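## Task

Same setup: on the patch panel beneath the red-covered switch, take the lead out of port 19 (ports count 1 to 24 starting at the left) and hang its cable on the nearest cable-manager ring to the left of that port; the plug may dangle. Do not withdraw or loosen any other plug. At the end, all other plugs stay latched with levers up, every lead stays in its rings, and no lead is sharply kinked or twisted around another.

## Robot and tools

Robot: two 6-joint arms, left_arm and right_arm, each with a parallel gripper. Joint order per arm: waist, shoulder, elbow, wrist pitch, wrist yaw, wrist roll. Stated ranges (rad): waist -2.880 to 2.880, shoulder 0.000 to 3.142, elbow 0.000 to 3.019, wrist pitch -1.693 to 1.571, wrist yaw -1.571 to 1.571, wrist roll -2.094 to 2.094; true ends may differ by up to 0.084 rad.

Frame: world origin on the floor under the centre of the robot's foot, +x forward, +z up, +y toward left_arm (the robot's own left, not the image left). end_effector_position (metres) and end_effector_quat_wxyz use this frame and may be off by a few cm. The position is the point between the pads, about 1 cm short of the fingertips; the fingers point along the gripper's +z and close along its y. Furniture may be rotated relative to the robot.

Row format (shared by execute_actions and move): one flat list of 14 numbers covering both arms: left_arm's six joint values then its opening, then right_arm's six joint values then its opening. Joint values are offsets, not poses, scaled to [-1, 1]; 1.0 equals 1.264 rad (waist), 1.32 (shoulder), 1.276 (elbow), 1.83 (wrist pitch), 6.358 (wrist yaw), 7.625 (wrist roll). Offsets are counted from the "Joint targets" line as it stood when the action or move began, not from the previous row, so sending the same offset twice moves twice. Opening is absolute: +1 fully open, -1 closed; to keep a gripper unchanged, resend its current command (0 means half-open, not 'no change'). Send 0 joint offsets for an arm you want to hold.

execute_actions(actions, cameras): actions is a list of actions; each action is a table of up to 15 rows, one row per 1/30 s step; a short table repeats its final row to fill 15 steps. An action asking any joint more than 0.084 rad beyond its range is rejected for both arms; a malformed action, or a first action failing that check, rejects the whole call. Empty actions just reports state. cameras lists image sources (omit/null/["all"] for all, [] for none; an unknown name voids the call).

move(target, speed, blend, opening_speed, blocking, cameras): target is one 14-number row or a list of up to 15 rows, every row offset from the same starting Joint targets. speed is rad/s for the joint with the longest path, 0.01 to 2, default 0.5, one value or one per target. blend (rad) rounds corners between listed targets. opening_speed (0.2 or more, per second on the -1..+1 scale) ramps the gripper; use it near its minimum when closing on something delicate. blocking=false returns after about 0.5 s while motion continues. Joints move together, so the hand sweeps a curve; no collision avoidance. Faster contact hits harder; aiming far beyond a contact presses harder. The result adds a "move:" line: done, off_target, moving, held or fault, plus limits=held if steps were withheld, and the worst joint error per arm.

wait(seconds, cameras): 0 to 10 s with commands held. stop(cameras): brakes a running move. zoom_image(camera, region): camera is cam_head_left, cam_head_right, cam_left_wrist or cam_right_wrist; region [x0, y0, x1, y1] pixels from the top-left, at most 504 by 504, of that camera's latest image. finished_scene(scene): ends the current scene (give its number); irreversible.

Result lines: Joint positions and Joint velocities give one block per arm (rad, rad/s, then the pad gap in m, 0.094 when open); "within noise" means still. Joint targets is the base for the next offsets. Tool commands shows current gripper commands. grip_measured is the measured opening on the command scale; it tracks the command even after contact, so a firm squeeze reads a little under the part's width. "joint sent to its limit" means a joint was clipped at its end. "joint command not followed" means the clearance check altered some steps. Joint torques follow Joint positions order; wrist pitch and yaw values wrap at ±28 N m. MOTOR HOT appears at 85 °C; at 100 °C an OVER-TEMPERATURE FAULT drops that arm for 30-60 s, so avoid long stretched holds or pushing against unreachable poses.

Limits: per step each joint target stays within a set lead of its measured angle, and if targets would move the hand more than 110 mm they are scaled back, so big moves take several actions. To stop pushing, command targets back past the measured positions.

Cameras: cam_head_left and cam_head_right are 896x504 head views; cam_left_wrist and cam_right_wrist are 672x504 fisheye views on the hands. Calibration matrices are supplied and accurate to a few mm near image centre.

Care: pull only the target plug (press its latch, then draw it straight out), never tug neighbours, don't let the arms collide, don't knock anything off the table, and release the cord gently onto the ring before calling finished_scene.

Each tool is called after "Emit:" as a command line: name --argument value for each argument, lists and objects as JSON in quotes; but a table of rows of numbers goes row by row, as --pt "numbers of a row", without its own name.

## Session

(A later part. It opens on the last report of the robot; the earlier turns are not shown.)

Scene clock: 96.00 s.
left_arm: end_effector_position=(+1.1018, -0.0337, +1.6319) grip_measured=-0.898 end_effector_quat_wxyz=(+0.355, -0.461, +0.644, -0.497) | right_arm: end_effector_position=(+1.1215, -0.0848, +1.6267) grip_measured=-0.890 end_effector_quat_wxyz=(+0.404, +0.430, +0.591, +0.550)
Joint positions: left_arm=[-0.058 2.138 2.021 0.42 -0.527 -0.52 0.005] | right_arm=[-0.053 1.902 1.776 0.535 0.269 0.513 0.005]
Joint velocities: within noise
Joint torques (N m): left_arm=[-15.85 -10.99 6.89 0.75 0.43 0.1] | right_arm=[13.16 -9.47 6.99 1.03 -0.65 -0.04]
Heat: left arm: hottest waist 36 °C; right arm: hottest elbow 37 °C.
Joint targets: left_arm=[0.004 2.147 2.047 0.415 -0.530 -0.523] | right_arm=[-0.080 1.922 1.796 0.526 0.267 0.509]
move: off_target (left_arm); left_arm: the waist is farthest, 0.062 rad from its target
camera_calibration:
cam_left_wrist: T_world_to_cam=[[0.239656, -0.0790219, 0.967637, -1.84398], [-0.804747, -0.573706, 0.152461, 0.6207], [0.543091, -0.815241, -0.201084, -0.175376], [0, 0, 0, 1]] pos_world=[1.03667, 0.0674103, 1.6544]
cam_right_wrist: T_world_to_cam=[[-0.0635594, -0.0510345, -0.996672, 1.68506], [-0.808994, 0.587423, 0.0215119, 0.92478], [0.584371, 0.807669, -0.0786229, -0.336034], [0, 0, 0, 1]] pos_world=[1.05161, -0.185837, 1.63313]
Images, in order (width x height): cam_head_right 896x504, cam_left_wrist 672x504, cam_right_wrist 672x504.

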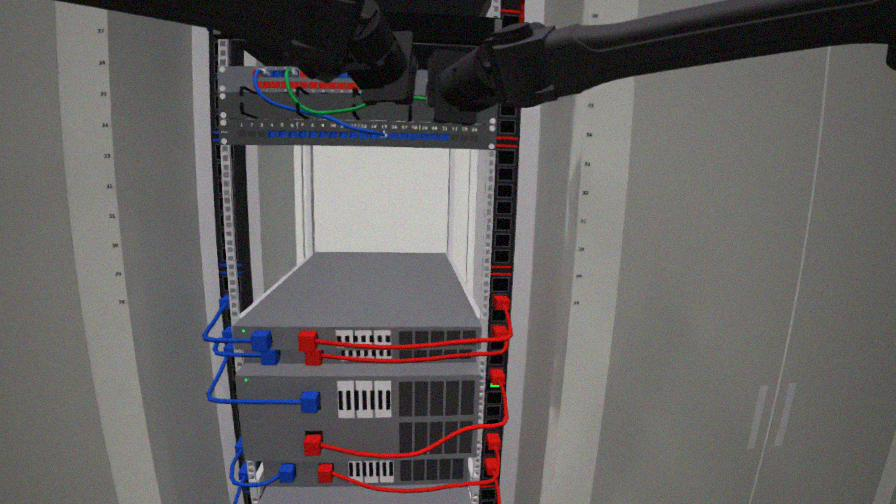

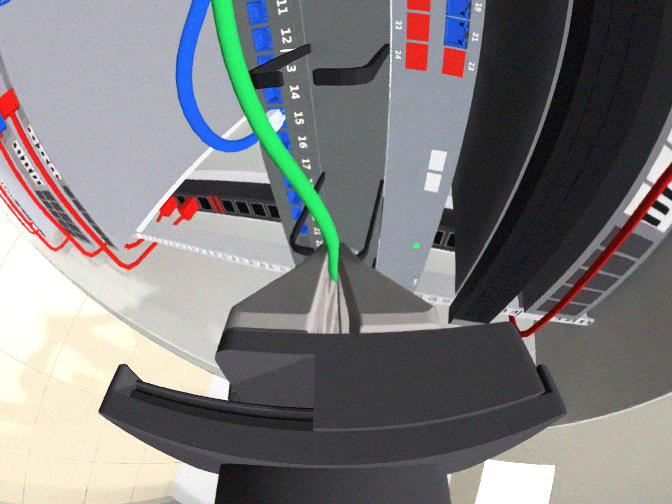

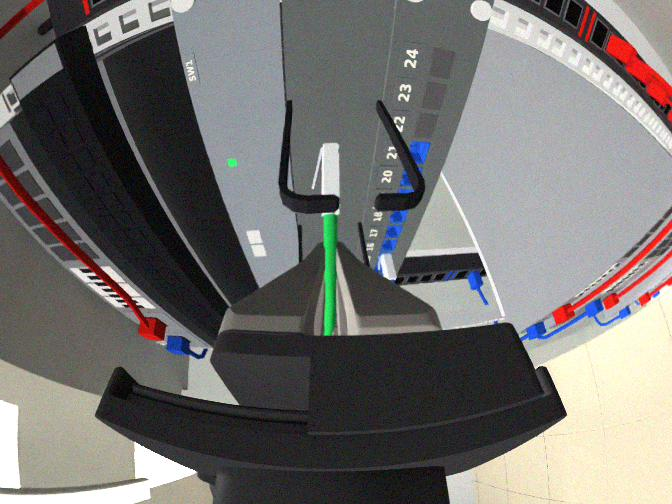

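Emit:
move --target '[0.0016,-0.0485,-0.0792,0.0388,-0.0017,0.0004,-0.97,0,0,0,0,0,0,-0.95]' --speed 0.06 --cameras '["cam_head_right","cam_left_wrist","cam_right_wrist"]'

Emit:
zoom_image --camera "cam_head_right" --region '[380, 60, 480, 140]'

Emit:
zoom_image --camera "cam_left_wrist" --region '[270, 130, 450, 310]'

Scene clock: 98.70 s.
left_arm: end_effector_position=(+1.0949, -0.0248, +1.6097) grip_measured=-0.898 end_effector_quat_wxyz=(+0.357, -0.467, +0.646, -0.487) | right_arm: end_effector_position=(+1.1196, -0.0737, +1.6061) grip_measured=-0.890 end_effector_quat_wxyz=(+0.397, +0.427, +0.605, +0.542)
Joint positions: left_arm=[-0.037 2.112 1.948 0.471 -0.53 -0.521 0.005] | right_arm=[-0.068 1.922 1.776 0.523 0.272 0.513 0.005]
Joint velocities: within noise
Joint torques (N m): left_arm=[-17.08 -14.15 4.52 1.32 0.06 0.14] | right_arm=[14.45 -10.81 7.02 1.65 -0.75 -0.07]
Heat: left arm: hottest waist 36 °C; right arm: hottest elbow 37 °C.
Joint targets: left_arm=[0.006 2.083 1.946 0.486 -0.541 -0.521] | right_arm=[-0.080 1.922 1.796 0.526 0.267 0.509]
move: off_target (left_arm); left_arm: the waist is farthest, 0.043 rad from its target
camera_calibration:
cam_left_wrist: T_world_to_cam=[[0.254132, -0.0870865, 0.963241, -1.8291], [-0.79363, -0.588002, 0.156222, 0.605071], [0.552782, -0.804158, -0.218545, -0.151073], [0, 0, 0, 1]] pos_world=[1.02855, 0.0750066, 1.63432]
cam_right_wrist: T_world_to_cam=[[-0.0860423, -0.0732291, -0.993597, 1.68351], [-0.818716, 0.573485, 0.0286318, 0.915628], [0.567716, 0.815937, -0.109298, -0.277071], [0, 0, 0, 1]] pos_world=[1.05179, -0.175744, 1.61623]
Images, in order (width x height): cam_head_right 896x504, cam_left_wrist 672x504, cam_right_wrist 672x504.

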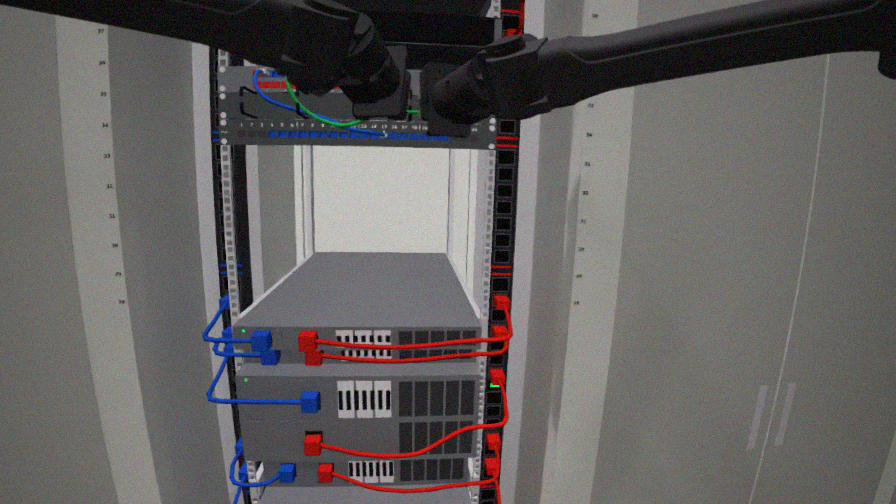

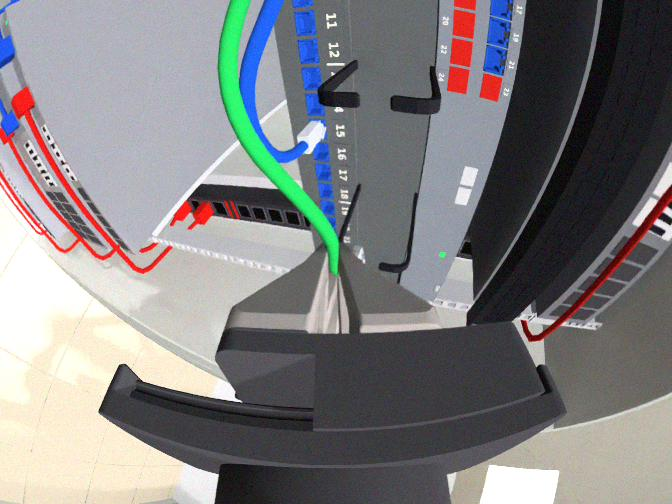

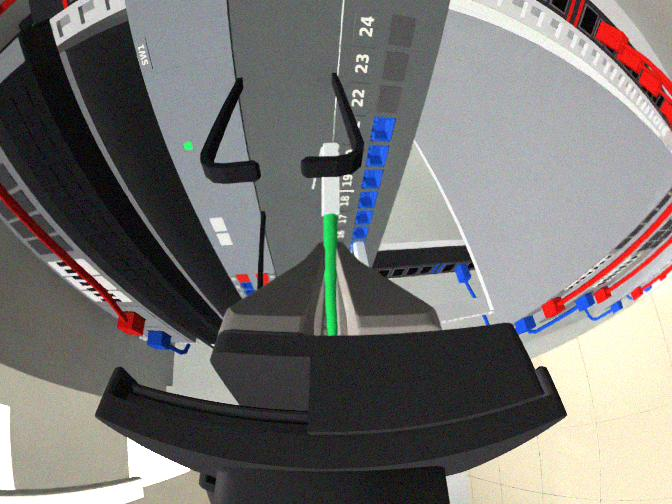

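Scaled by 5.040 from the camera's 896x504 image, which has a finer 1280x720 frame.

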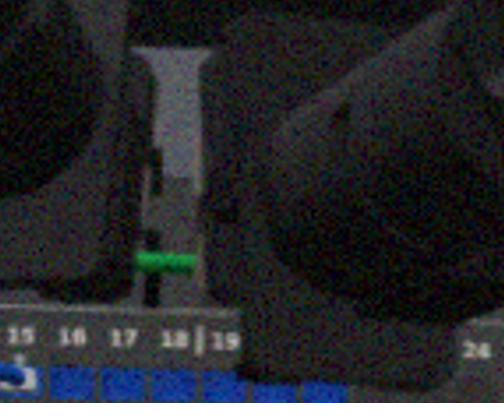

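Scaled by 2.800 from the camera's 672x504 image, which has a finer 960x720 frame.

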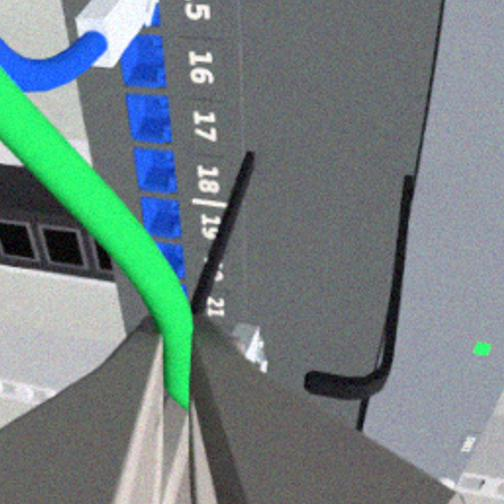

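Emit:
move --pt "0 -0.0015 -0.0063 0.0033 -0.0006 0.0001 -0.97 0 -0.0439 -0.0705 0.0301 0.0005 0.0001 -0.95" --pt "-0.0649 -0.0015 -0.0063 0.0033 -0.0006 0.0001 -0.97 0.0522 -0.0439 -0.0705 0.0301 0.0005 0.0001 -0.95" --speed 0.05 --cameras '["cam_head_right","cam_left_wrist","cam_right_wrist"]'

Emit:
zoom_image --camera "cam_head_right" --region '[380, 60, 480, 140]'

Emit:
zoom_image --camera "cam_left_wrist" --region '[270, 130, 450, 310]'

Scene clock: 104.80 s.
left_arm: end_effector_position=(+1.0854, -0.0319, +1.6136) grip_measured=-0.898 end_effector_quat_wxyz=(+0.353, -0.464, +0.650, -0.488) | right_arm: end_effector_position=(+1.1061, -0.0811, +1.6090) grip_measured=-0.890 end_effector_quat_wxyz=(+0.400, +0.430, +0.600, +0.544)
Joint positions: left_arm=[-0.049 2.109 1.929 0.476 -0.539 -0.521 0.005] | right_arm=[-0.062 1.886 1.708 0.569 0.276 0.513 0.005]
Joint velocities: within noise
Joint torques (N m): left_arm=[-22.53 -13.92 5.49 1.52 0.29 0.14] | right_arm=[19.02 -11.87 5.12 1.89 -0.75 -0.03]
Heat: left arm: hottest waist 37 °C; right arm: hottest elbow 37 °C.
Joint targets: left_arm=[-0.076 2.081 1.938 0.492 -0.545 -0.520] | right_arm=[-0.014 1.864 1.706 0.582 0.270 0.510]
move: off_target (right_arm); right_arm: the waist is farthest, 0.048 rad from its target
camera_calibration:
cam_left_wrist: T_world_to_cam=[[0.256418, -0.0905705, 0.962313, -1.83215], [-0.800007, -0.578619, 0.158712, 0.595934], [0.542438, -0.810554, -0.220825, -0.135964], [0, 0, 0, 1]] pos_world=[1.0203, 0.0686735, 1.6385]
cam_right_wrist: T_world_to_cam=[[-0.0808705, -0.0654532, -0.994573, 1.68118], [-0.813026, 0.581562, 0.0278358, 0.904344], [0.576584, 0.810865, -0.100246, -0.287771], [0, 0, 0, 1]] pos_world=[1.03714, -0.18255, 1.61804]
Images, in order (width x height): cam_head_right 896x504, cam_left_wrist 672x504, cam_right_wrist 672x504.

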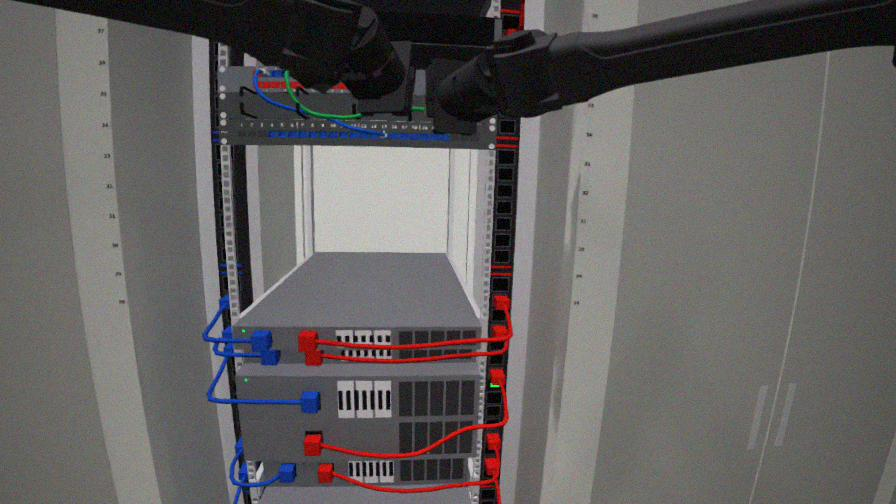

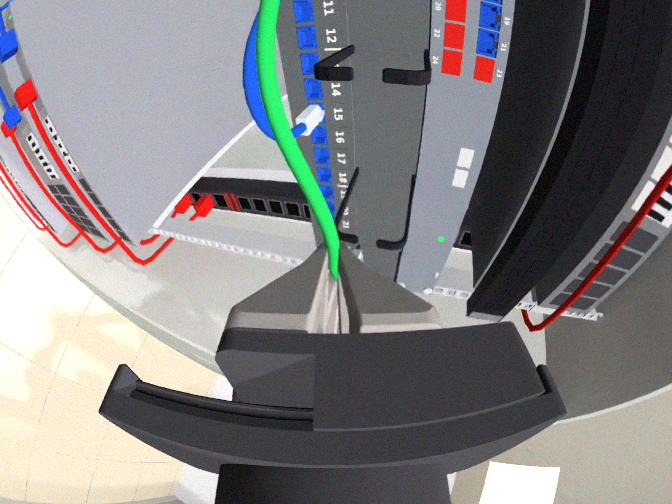

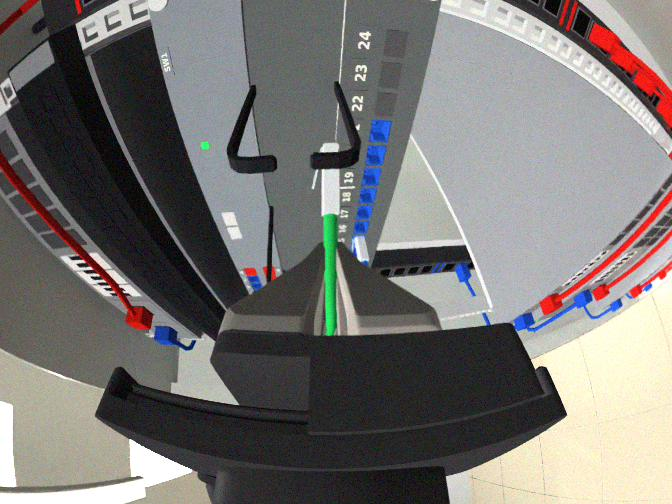

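Scaled by 5.040 from the camera's 896x504 image, which has a finer 1280x720 frame.

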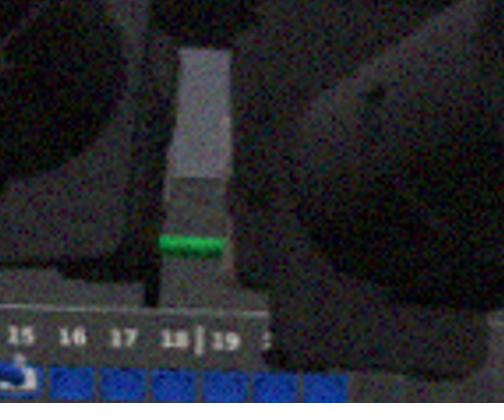

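Scaled by 2.800 from the camera's 672x504 image, which has a finer 960x720 frame.

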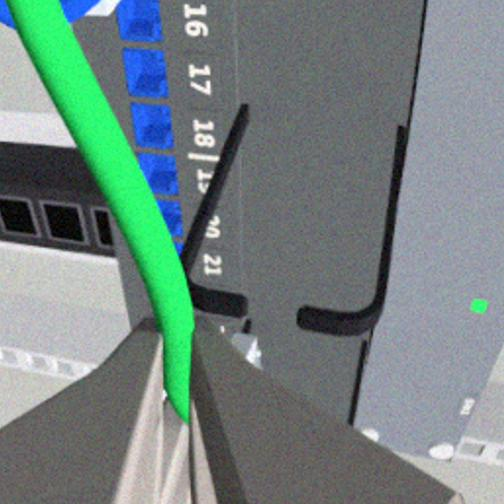

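Emit:
move --target '[-0.0079,0,0.0227,0,0,0,-0.97,0.0182,0,0,0,0,0,-0.95]' --speed 0.05 --cameras '["cam_head_right"]'

Emit:
zoom_image --camera "cam_head_right" --region '[380, 60, 480, 140]'

Scene clock: 106.17 s.
left_arm: end_effector_position=(+1.0846, -0.0316, +1.6272) grip_measured=-0.898 end_effector_quat_wxyz=(+0.354, -0.464, +0.644, -0.495) | right_arm: end_effector_position=(+1.1040, -0.0810, +1.6235) grip_measured=-0.890 end_effector_quat_wxyz=(+0.401, +0.429, +0.593, +0.551)
Joint positions: left_arm=[-0.063 2.105 1.934 0.477 -0.539 -0.521 0.005] | right_arm=[-0.045 1.879 1.708 0.573 0.276 0.513 0.005]
Joint velocities: within noise
Joint torques (N m): left_arm=[-22.24 -13.39 7.43 1.46 0.32 0.14] | right_arm=[19.49 -11.4 5.12 1.87 -0.74 -0.04]
Heat: left arm: hottest waist 37 °C; right arm: hottest elbow 37 °C.
Joint targets: left_arm=[-0.086 2.081 1.967 0.492 -0.545 -0.520] | right_arm=[0.009 1.864 1.706 0.582 0.270 0.510]
move: off_target (right_arm); right_arm: the waist is farthest, 0.055 rad from its target
Images, in order (width x height): cam_head_right 896x504.

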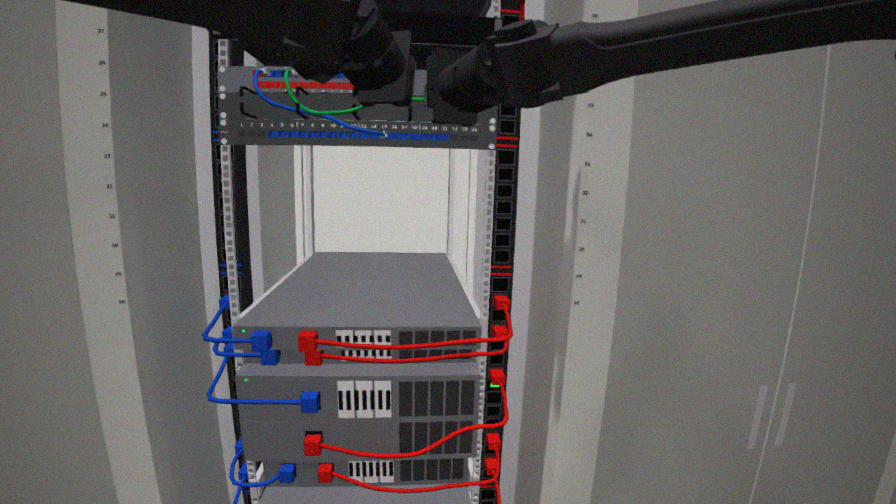

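Scaled by 5.040 from the camera's 896x504 image, which has a finer 1280x720 frame.

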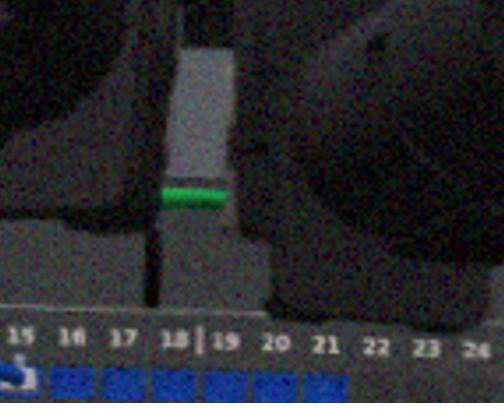

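Emit:
move --pt "0.0324 0.0205 0 -0.0098 0 0 -0.97 -0.0269 0.0159 0.0204 -0.006 0 0 -0.95" --pt "0.0324 0.0621 0.105 -0.0738 -0.0126 -0.0033 -0.97 -0.0269 0.0428 0.0776 -0.029 0.0064 0.0007 -0.95" --speed 0.05

Emit:
zoom_image --camera "cam_head_right" --region '[380, 60, 480, 140]'

Emit:
zoom_image --camera "cam_head_left" --region '[420, 60, 520, 140]'

Emit:
zoom_image --camera "cam_left_wrist" --region '[270, 130, 450, 310]'

Emit:
zoom_image --camera "cam_right_wrist" --region '[230, 120, 450, 320]'

Scene clock: 113.23 s.
left_arm: end_effector_position=(+1.1037, -0.0329, +1.6237) grip_measured=-0.898 end_effector_quat_wxyz=(+0.340, -0.482, +0.659, -0.467) | right_arm: end_effector_position=(+1.1194, -0.0845, +1.6226) grip_measured=-0.890 end_effector_quat_wxyz=(+0.400, +0.444, +0.598, +0.534)
Joint positions: left_arm=[-0.063 2.154 2.064 0.362 -0.613 -0.543 0.005] | right_arm=[-0.045 1.904 1.775 0.536 0.321 0.513 0.005]
Joint velocities: within noise
Joint torques (N m): left_arm=[-19.49 -10.99 7.76 0.75 0.03 0.1] | right_arm=[16.73 -9.23 7.87 1.32 -0.9 0.02]
Heat: left arm: hottest waist 37 °C; right arm: hottest waist 37 °C.
Joint targets: left_arm=[-0.045 2.163 2.101 0.357 -0.625 -0.545] | right_arm=[-0.025 1.920 1.805 0.528 0.311 0.515]
move: off_target (left_arm); left_arm: the elbow is farthest, 0.037 rad from its target
camera_calibration:
cam_left_wrist: T_world_to_cam=[[0.317325, -0.0976538, 0.943275, -1.88322], [-0.779398, -0.593496, 0.200753, 0.516941], [0.540226, -0.798891, -0.264442, -0.0708872], [0, 0, 0, 1]] pos_world=[1.03879, 0.0662676, 1.65387]
cam_right_wrist: T_world_to_cam=[[-0.103822, -0.0613059, -0.992705, 1.71859], [-0.796222, 0.603252, 0.0460185, 0.870266], [0.59603, 0.795191, -0.111444, -0.296287], [0, 0, 0, 1]] pos_world=[1.04795, -0.184025, 1.63298]

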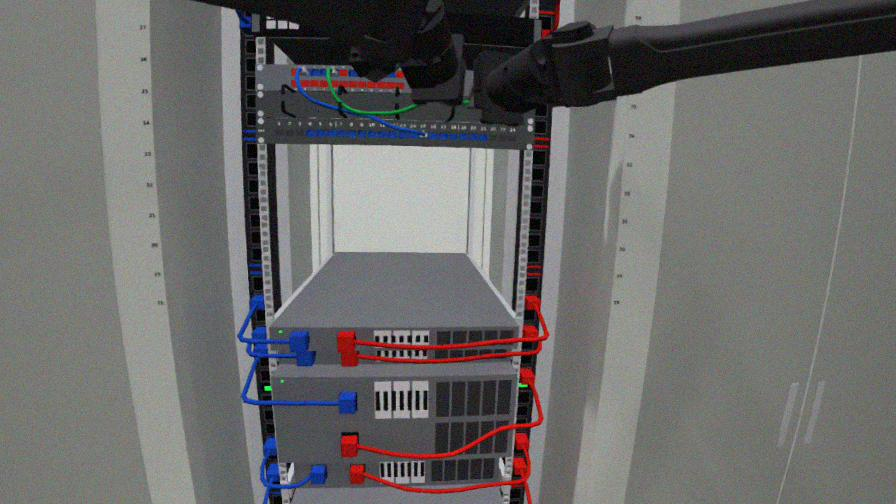

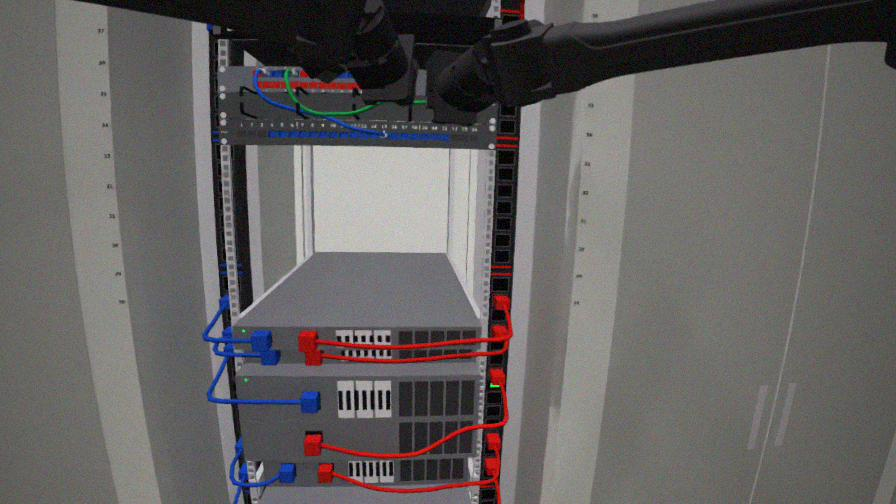

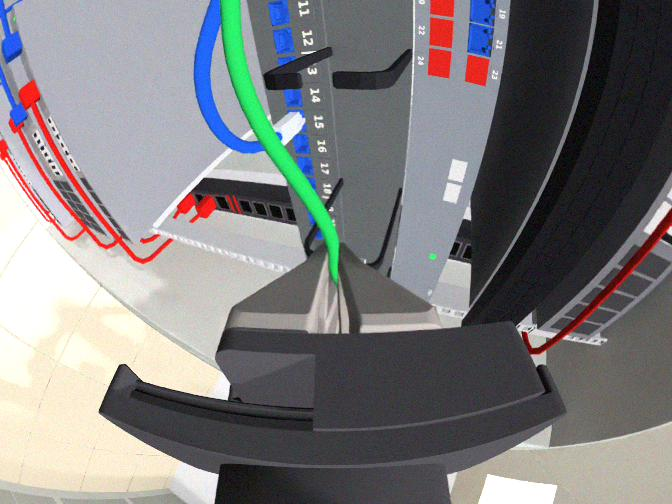

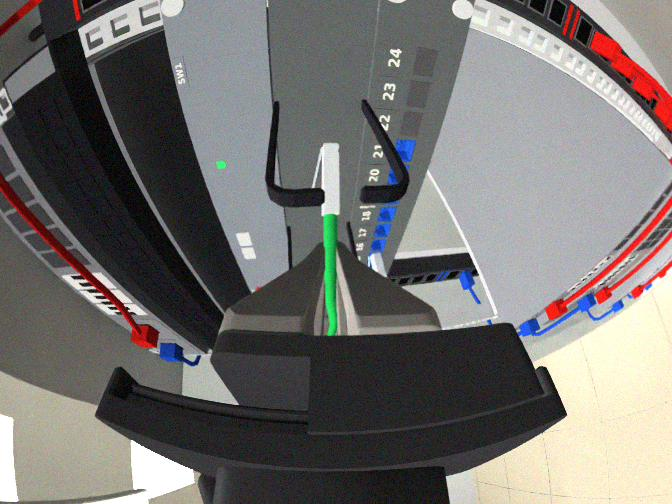

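Scaled by 5.040 from the camera's 896x504 image, which has a finer 1280x720 frame.

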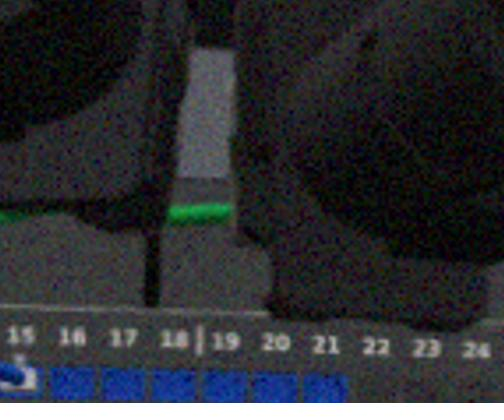

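Scaled by 5.040 from the camera's 896x504 image, which has a finer 1280x720 frame.

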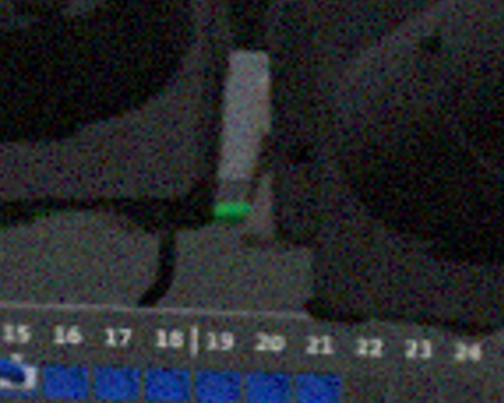

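Scaled by 2.800 from the camera's 672x504 image, which has a finer 960x720 frame.

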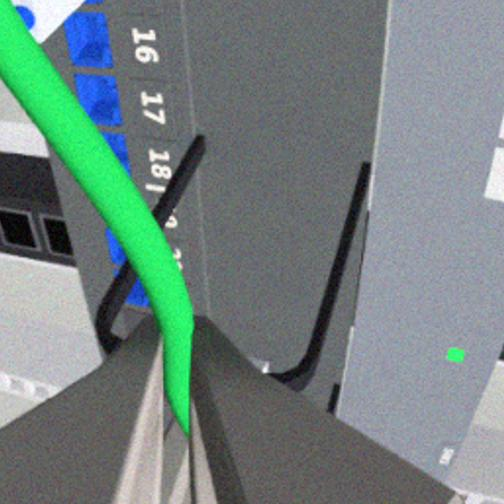

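Scaled by 2.291 from the camera's 672x504 image, which has a finer 960x720 frame.

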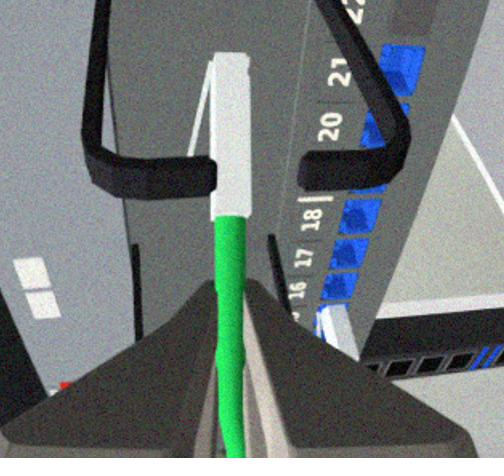

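Emit:
move --target '[0,0.0205,0.0611,-0.0356,-0.0062,-0.0015,-0.97,0,0.0132,0.0273,-0.0115,0.001,0.0005,-0.95]' --speed 0.05

Emit:
zoom_image --camera "cam_head_right" --region '[380, 60, 480, 140]'

Emit:
zoom_image --camera "cam_left_wrist" --region '[270, 130, 450, 310]'

Emit:
zoom_image --camera "cam_right_wrist" --region '[230, 120, 450, 320]'

Scene clock: 116.60 s.
left_arm: end_effector_position=(+1.1065, -0.0328, +1.6238) grip_measured=-0.898 end_effector_quat_wxyz=(+0.328, -0.492, +0.673, -0.444) | right_arm: end_effector_position=(+1.1251, -0.0837, +1.6226) grip_measured=-0.890 end_effector_quat_wxyz=(+0.399, +0.446, +0.600, +0.530)
Joint positions: left_arm=[-0.072 2.17 2.118 0.294 -0.677 -0.554 0.005] | right_arm=[-0.045 1.916 1.804 0.515 0.332 0.513 0.005]
Joint velocities: within noise
Joint torques (N m): left_arm=[-19.08 -10.17 9.76 0.83 1.12 0.08] | right_arm=[17.08 -9 8.4 1.11 -1.06 0.05]
Heat: left arm: hottest waist 37 °C; right arm: hottest waist 37 °C.
Joint targets: left_arm=[-0.045 2.190 2.179 0.292 -0.664 -0.556] | right_arm=[-0.025 1.938 1.840 0.507 0.317 0.519]
move: off_target (left_arm, right_arm); left_arm: the elbow is farthest, 0.061 rad from its target; right_arm: the elbow is farthest, 0.036 rad from its target
camera_calibration:
cam_left_wrist: T_world_to_cam=[[0.370041, -0.119616, 0.921283, -1.90751], [-0.764605, -0.602488, 0.228885, 0.456804], [0.527683, -0.789114, -0.314403, 0.0230896], [0, 0, 0, 1]] pos_world=[1.04295, 0.0652709, 1.66006]
cam_right_wrist: T_world_to_cam=[[-0.11362, -0.0653323, -0.991374, 1.72778], [-0.794456, 0.605163, 0.0511709, 0.864166], [0.596599, 0.793417, -0.120662, -0.286123], [0, 0, 0, 1]] pos_world=[1.05355, -0.183066, 1.63413]

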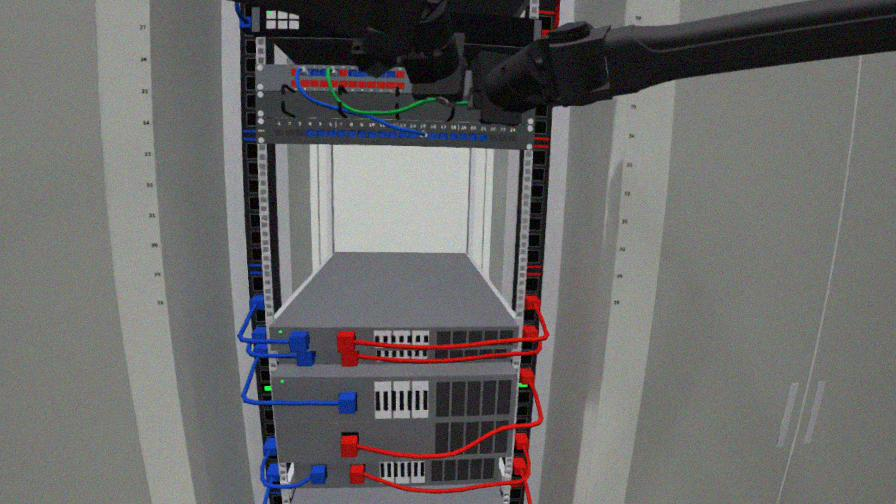

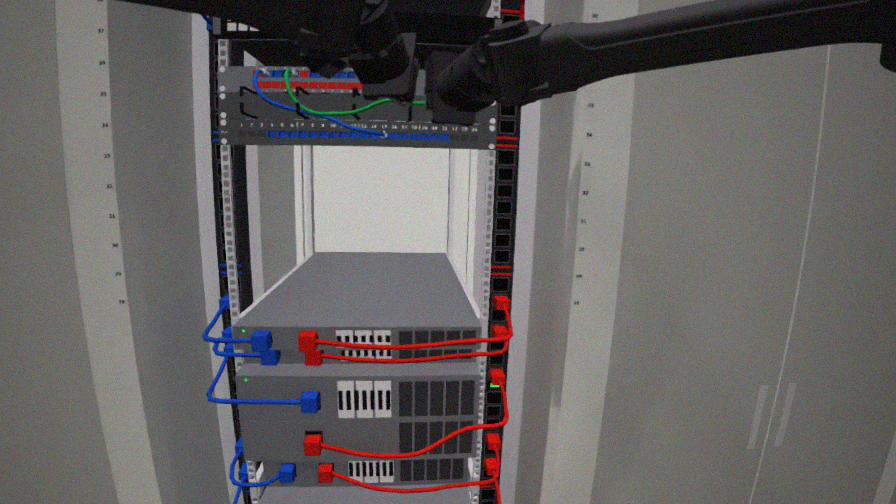

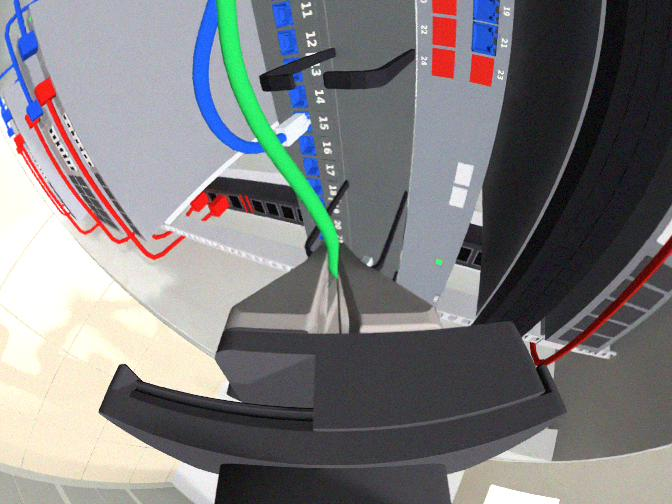

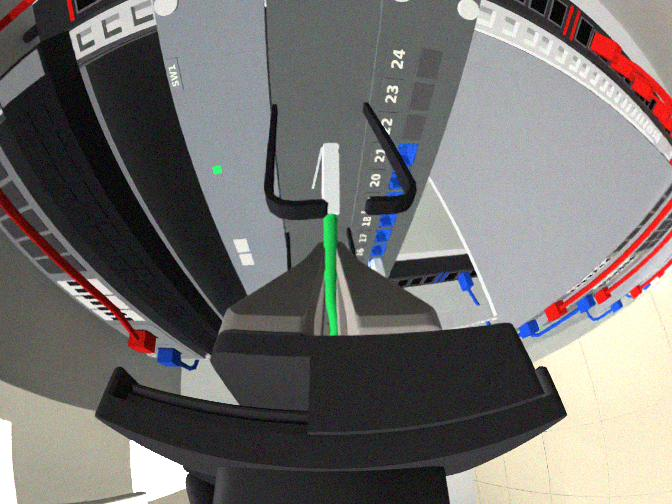

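Scaled by 5.040 from the camera's 896x504 image, which has a finer 1280x720 frame.

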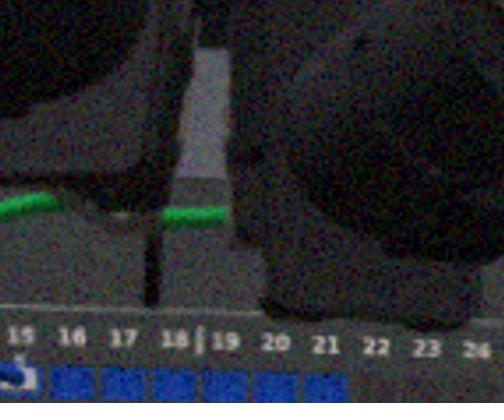

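Scaled by 2.800 from the camera's 672x504 image, which has a finer 960x720 frame.

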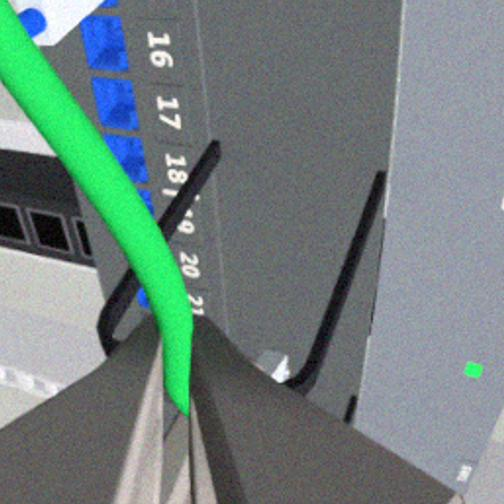

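Scaled by 2.291 from the camera's 672x504 image, which has a finer 960x720 frame.

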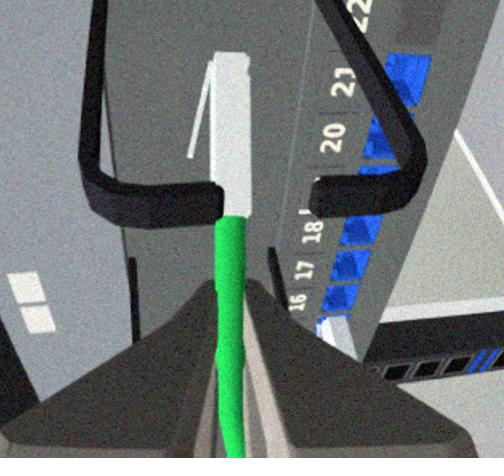

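Emit:
move --target '[0.0198,-0.0875,-0.1991,0.1082,0.0164,0.0034,-0.97,0,-0.0538,-0.1105,0.0475,-0.0107,-0.0005,-0.95]' --speed 0.08

Emit:
zoom_image --camera "cam_head_right" --region '[380, 60, 480, 140]'

Emit:
zoom_image --camera "cam_left_wrist" --region '[270, 130, 450, 310]'

Emit:
zoom_image --camera "cam_right_wrist" --region '[230, 120, 450, 320]'

Scene clock: 121.60 s.
left_arm: end_effector_position=(+1.0821, -0.0290, +1.6268) grip_measured=-0.898 end_effector_quat_wxyz=(+0.347, -0.474, +0.642, -0.492) | right_arm: end_effector_position=(+1.1021, -0.0775, +1.6243) grip_measured=-0.890 end_effector_quat_wxyz=(+0.403, +0.425, +0.590, +0.556)
Joint positions: left_arm=[-0.066 2.097 1.923 0.476 -0.557 -0.544 0.005] | right_arm=[-0.045 1.883 1.704 0.585 0.26 0.513 0.005]
Joint velocities: within noise
Joint torques (N m): left_arm=[-16.62 -13.1 4.89 1.36 0.45 0.31] | right_arm=[16.67 -11.52 4.97 1.83 -0.95 0.03]
Heat: left arm: hottest waist 38 °C; right arm: hottest waist 37 °C.
Joint targets: left_arm=[-0.020 2.075 1.925 0.490 -0.560 -0.530] | right_arm=[-0.025 1.867 1.699 0.594 0.249 0.515]
move: off_target (left_arm); left_arm: the waist is farthest, 0.046 rad from its target
camera_calibration:
cam_left_wrist: T_world_to_cam=[[0.26619, -0.0618968, 0.961931, -1.85288], [-0.791394, -0.583761, 0.181435, 0.546442], [0.550308, -0.809563, -0.204376, -0.164211], [0, 0, 0, 1]] pos_world=[1.01603, 0.0713648, 1.64964]
cam_right_wrist: T_world_to_cam=[[-0.0524908, -0.0456784, -0.997576, 1.67143], [-0.816023, 0.577784, 0.0164815, 0.920104], [0.575631, 0.814911, -0.067603, -0.338507], [0, 0, 0, 1]] pos_world=[1.03342, -0.17942, 1.62933]

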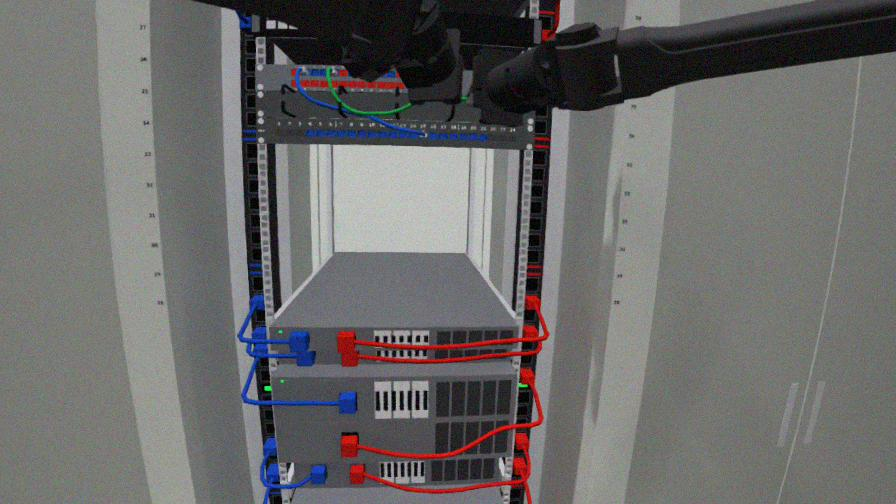

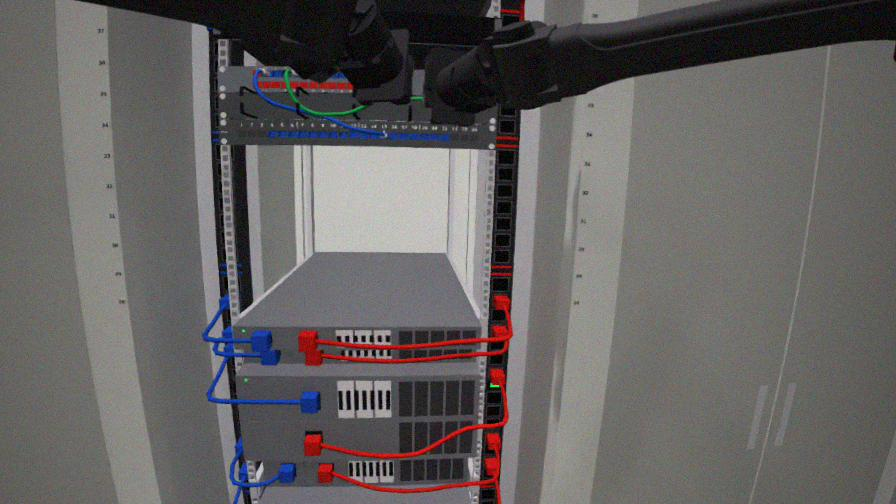

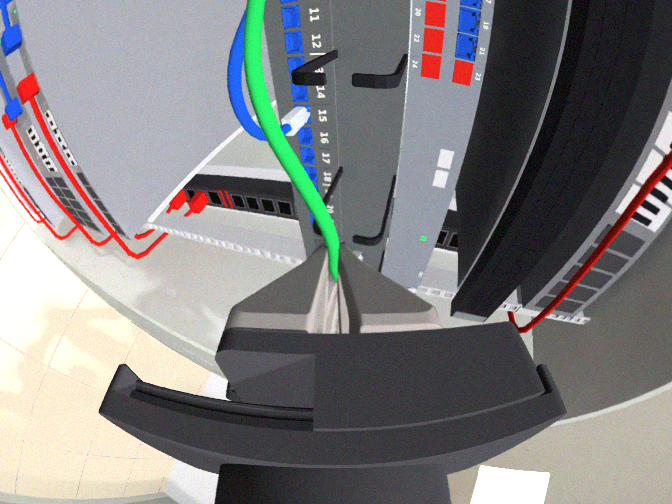

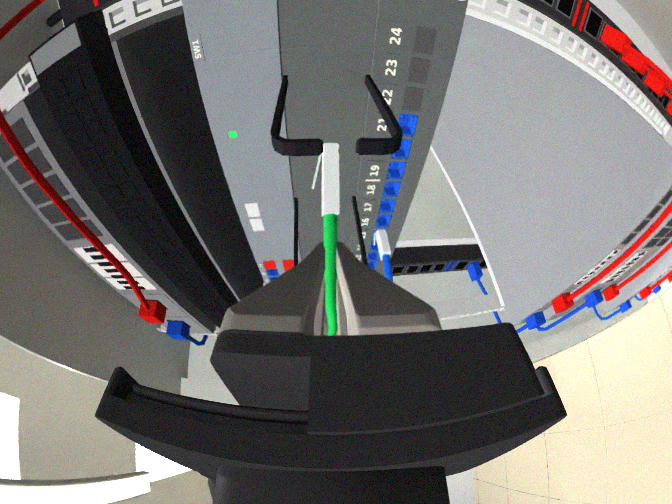

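Scaled by 5.040 from the camera's 896x504 image, which has a finer 1280x720 frame.

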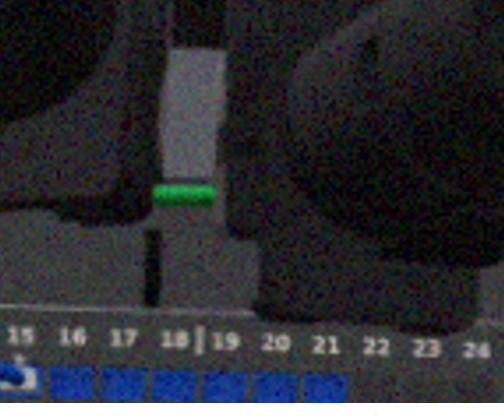

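Scaled by 2.800 from the camera's 672x504 image, which has a finer 960x720 frame.

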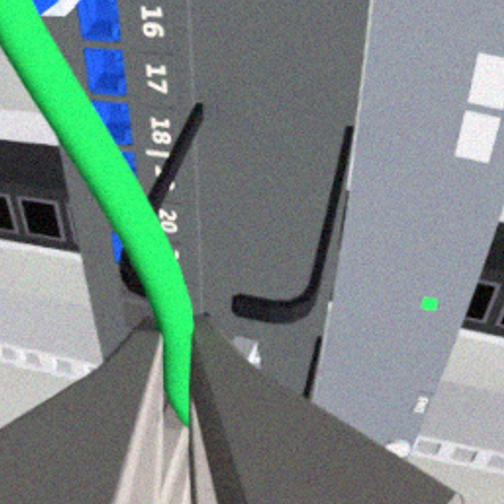

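Scaled by 2.291 from the camera's 672x504 image, which has a finer 960x720 frame.

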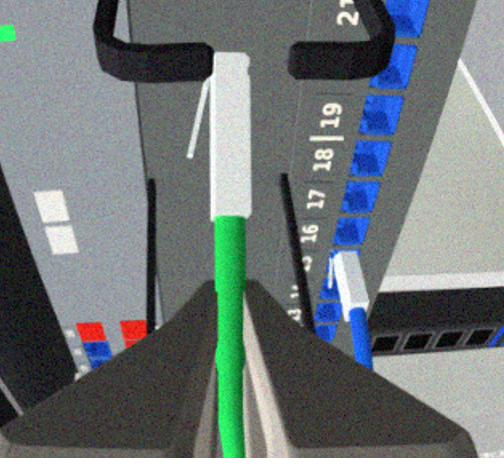

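Emit:
move --target '[0.0119,0,0,0,0,0,-0.97,-0.0419,0,0,0,0,0,-0.95]' --speed 0.05 --cameras '[]'

Scene clock: 123.67 s.
left_arm: end_effector_position=(+1.0831, -0.0279, +1.6169) grip_measured=-0.898 end_effector_quat_wxyz=(+0.347, -0.474, +0.645, -0.489) | right_arm: end_effector_position=(+1.1024, -0.0788, +1.6134) grip_measured=-0.890 end_effector_quat_wxyz=(+0.402, +0.424, +0.594, +0.553)
Joint positions: left_arm=[-0.055 2.097 1.916 0.476 -0.553 -0.543 0.005] | right_arm=[-0.059 1.883 1.696 0.586 0.255 0.513 0.005]
Joint velocities: within noise
Joint torques (N m): left_arm=[-16.32 -13.27 5.42 1.44 0.23 0.26] | right_arm=[13.63 -11.58 5.56 1.89 -0.76 0.02]
Heat: left arm: hottest waist 37 °C; right arm: hottest waist 37 °C.
Joint targets: left_arm=[-0.005 2.075 1.925 0.490 -0.560 -0.530] | right_arm=[-0.078 1.867 1.699 0.594 0.249 0.515]
move: off_target (left_arm); left_arm: the waist is farthest, 0.050 rad from its target
No camera images: "cameras" was empty.


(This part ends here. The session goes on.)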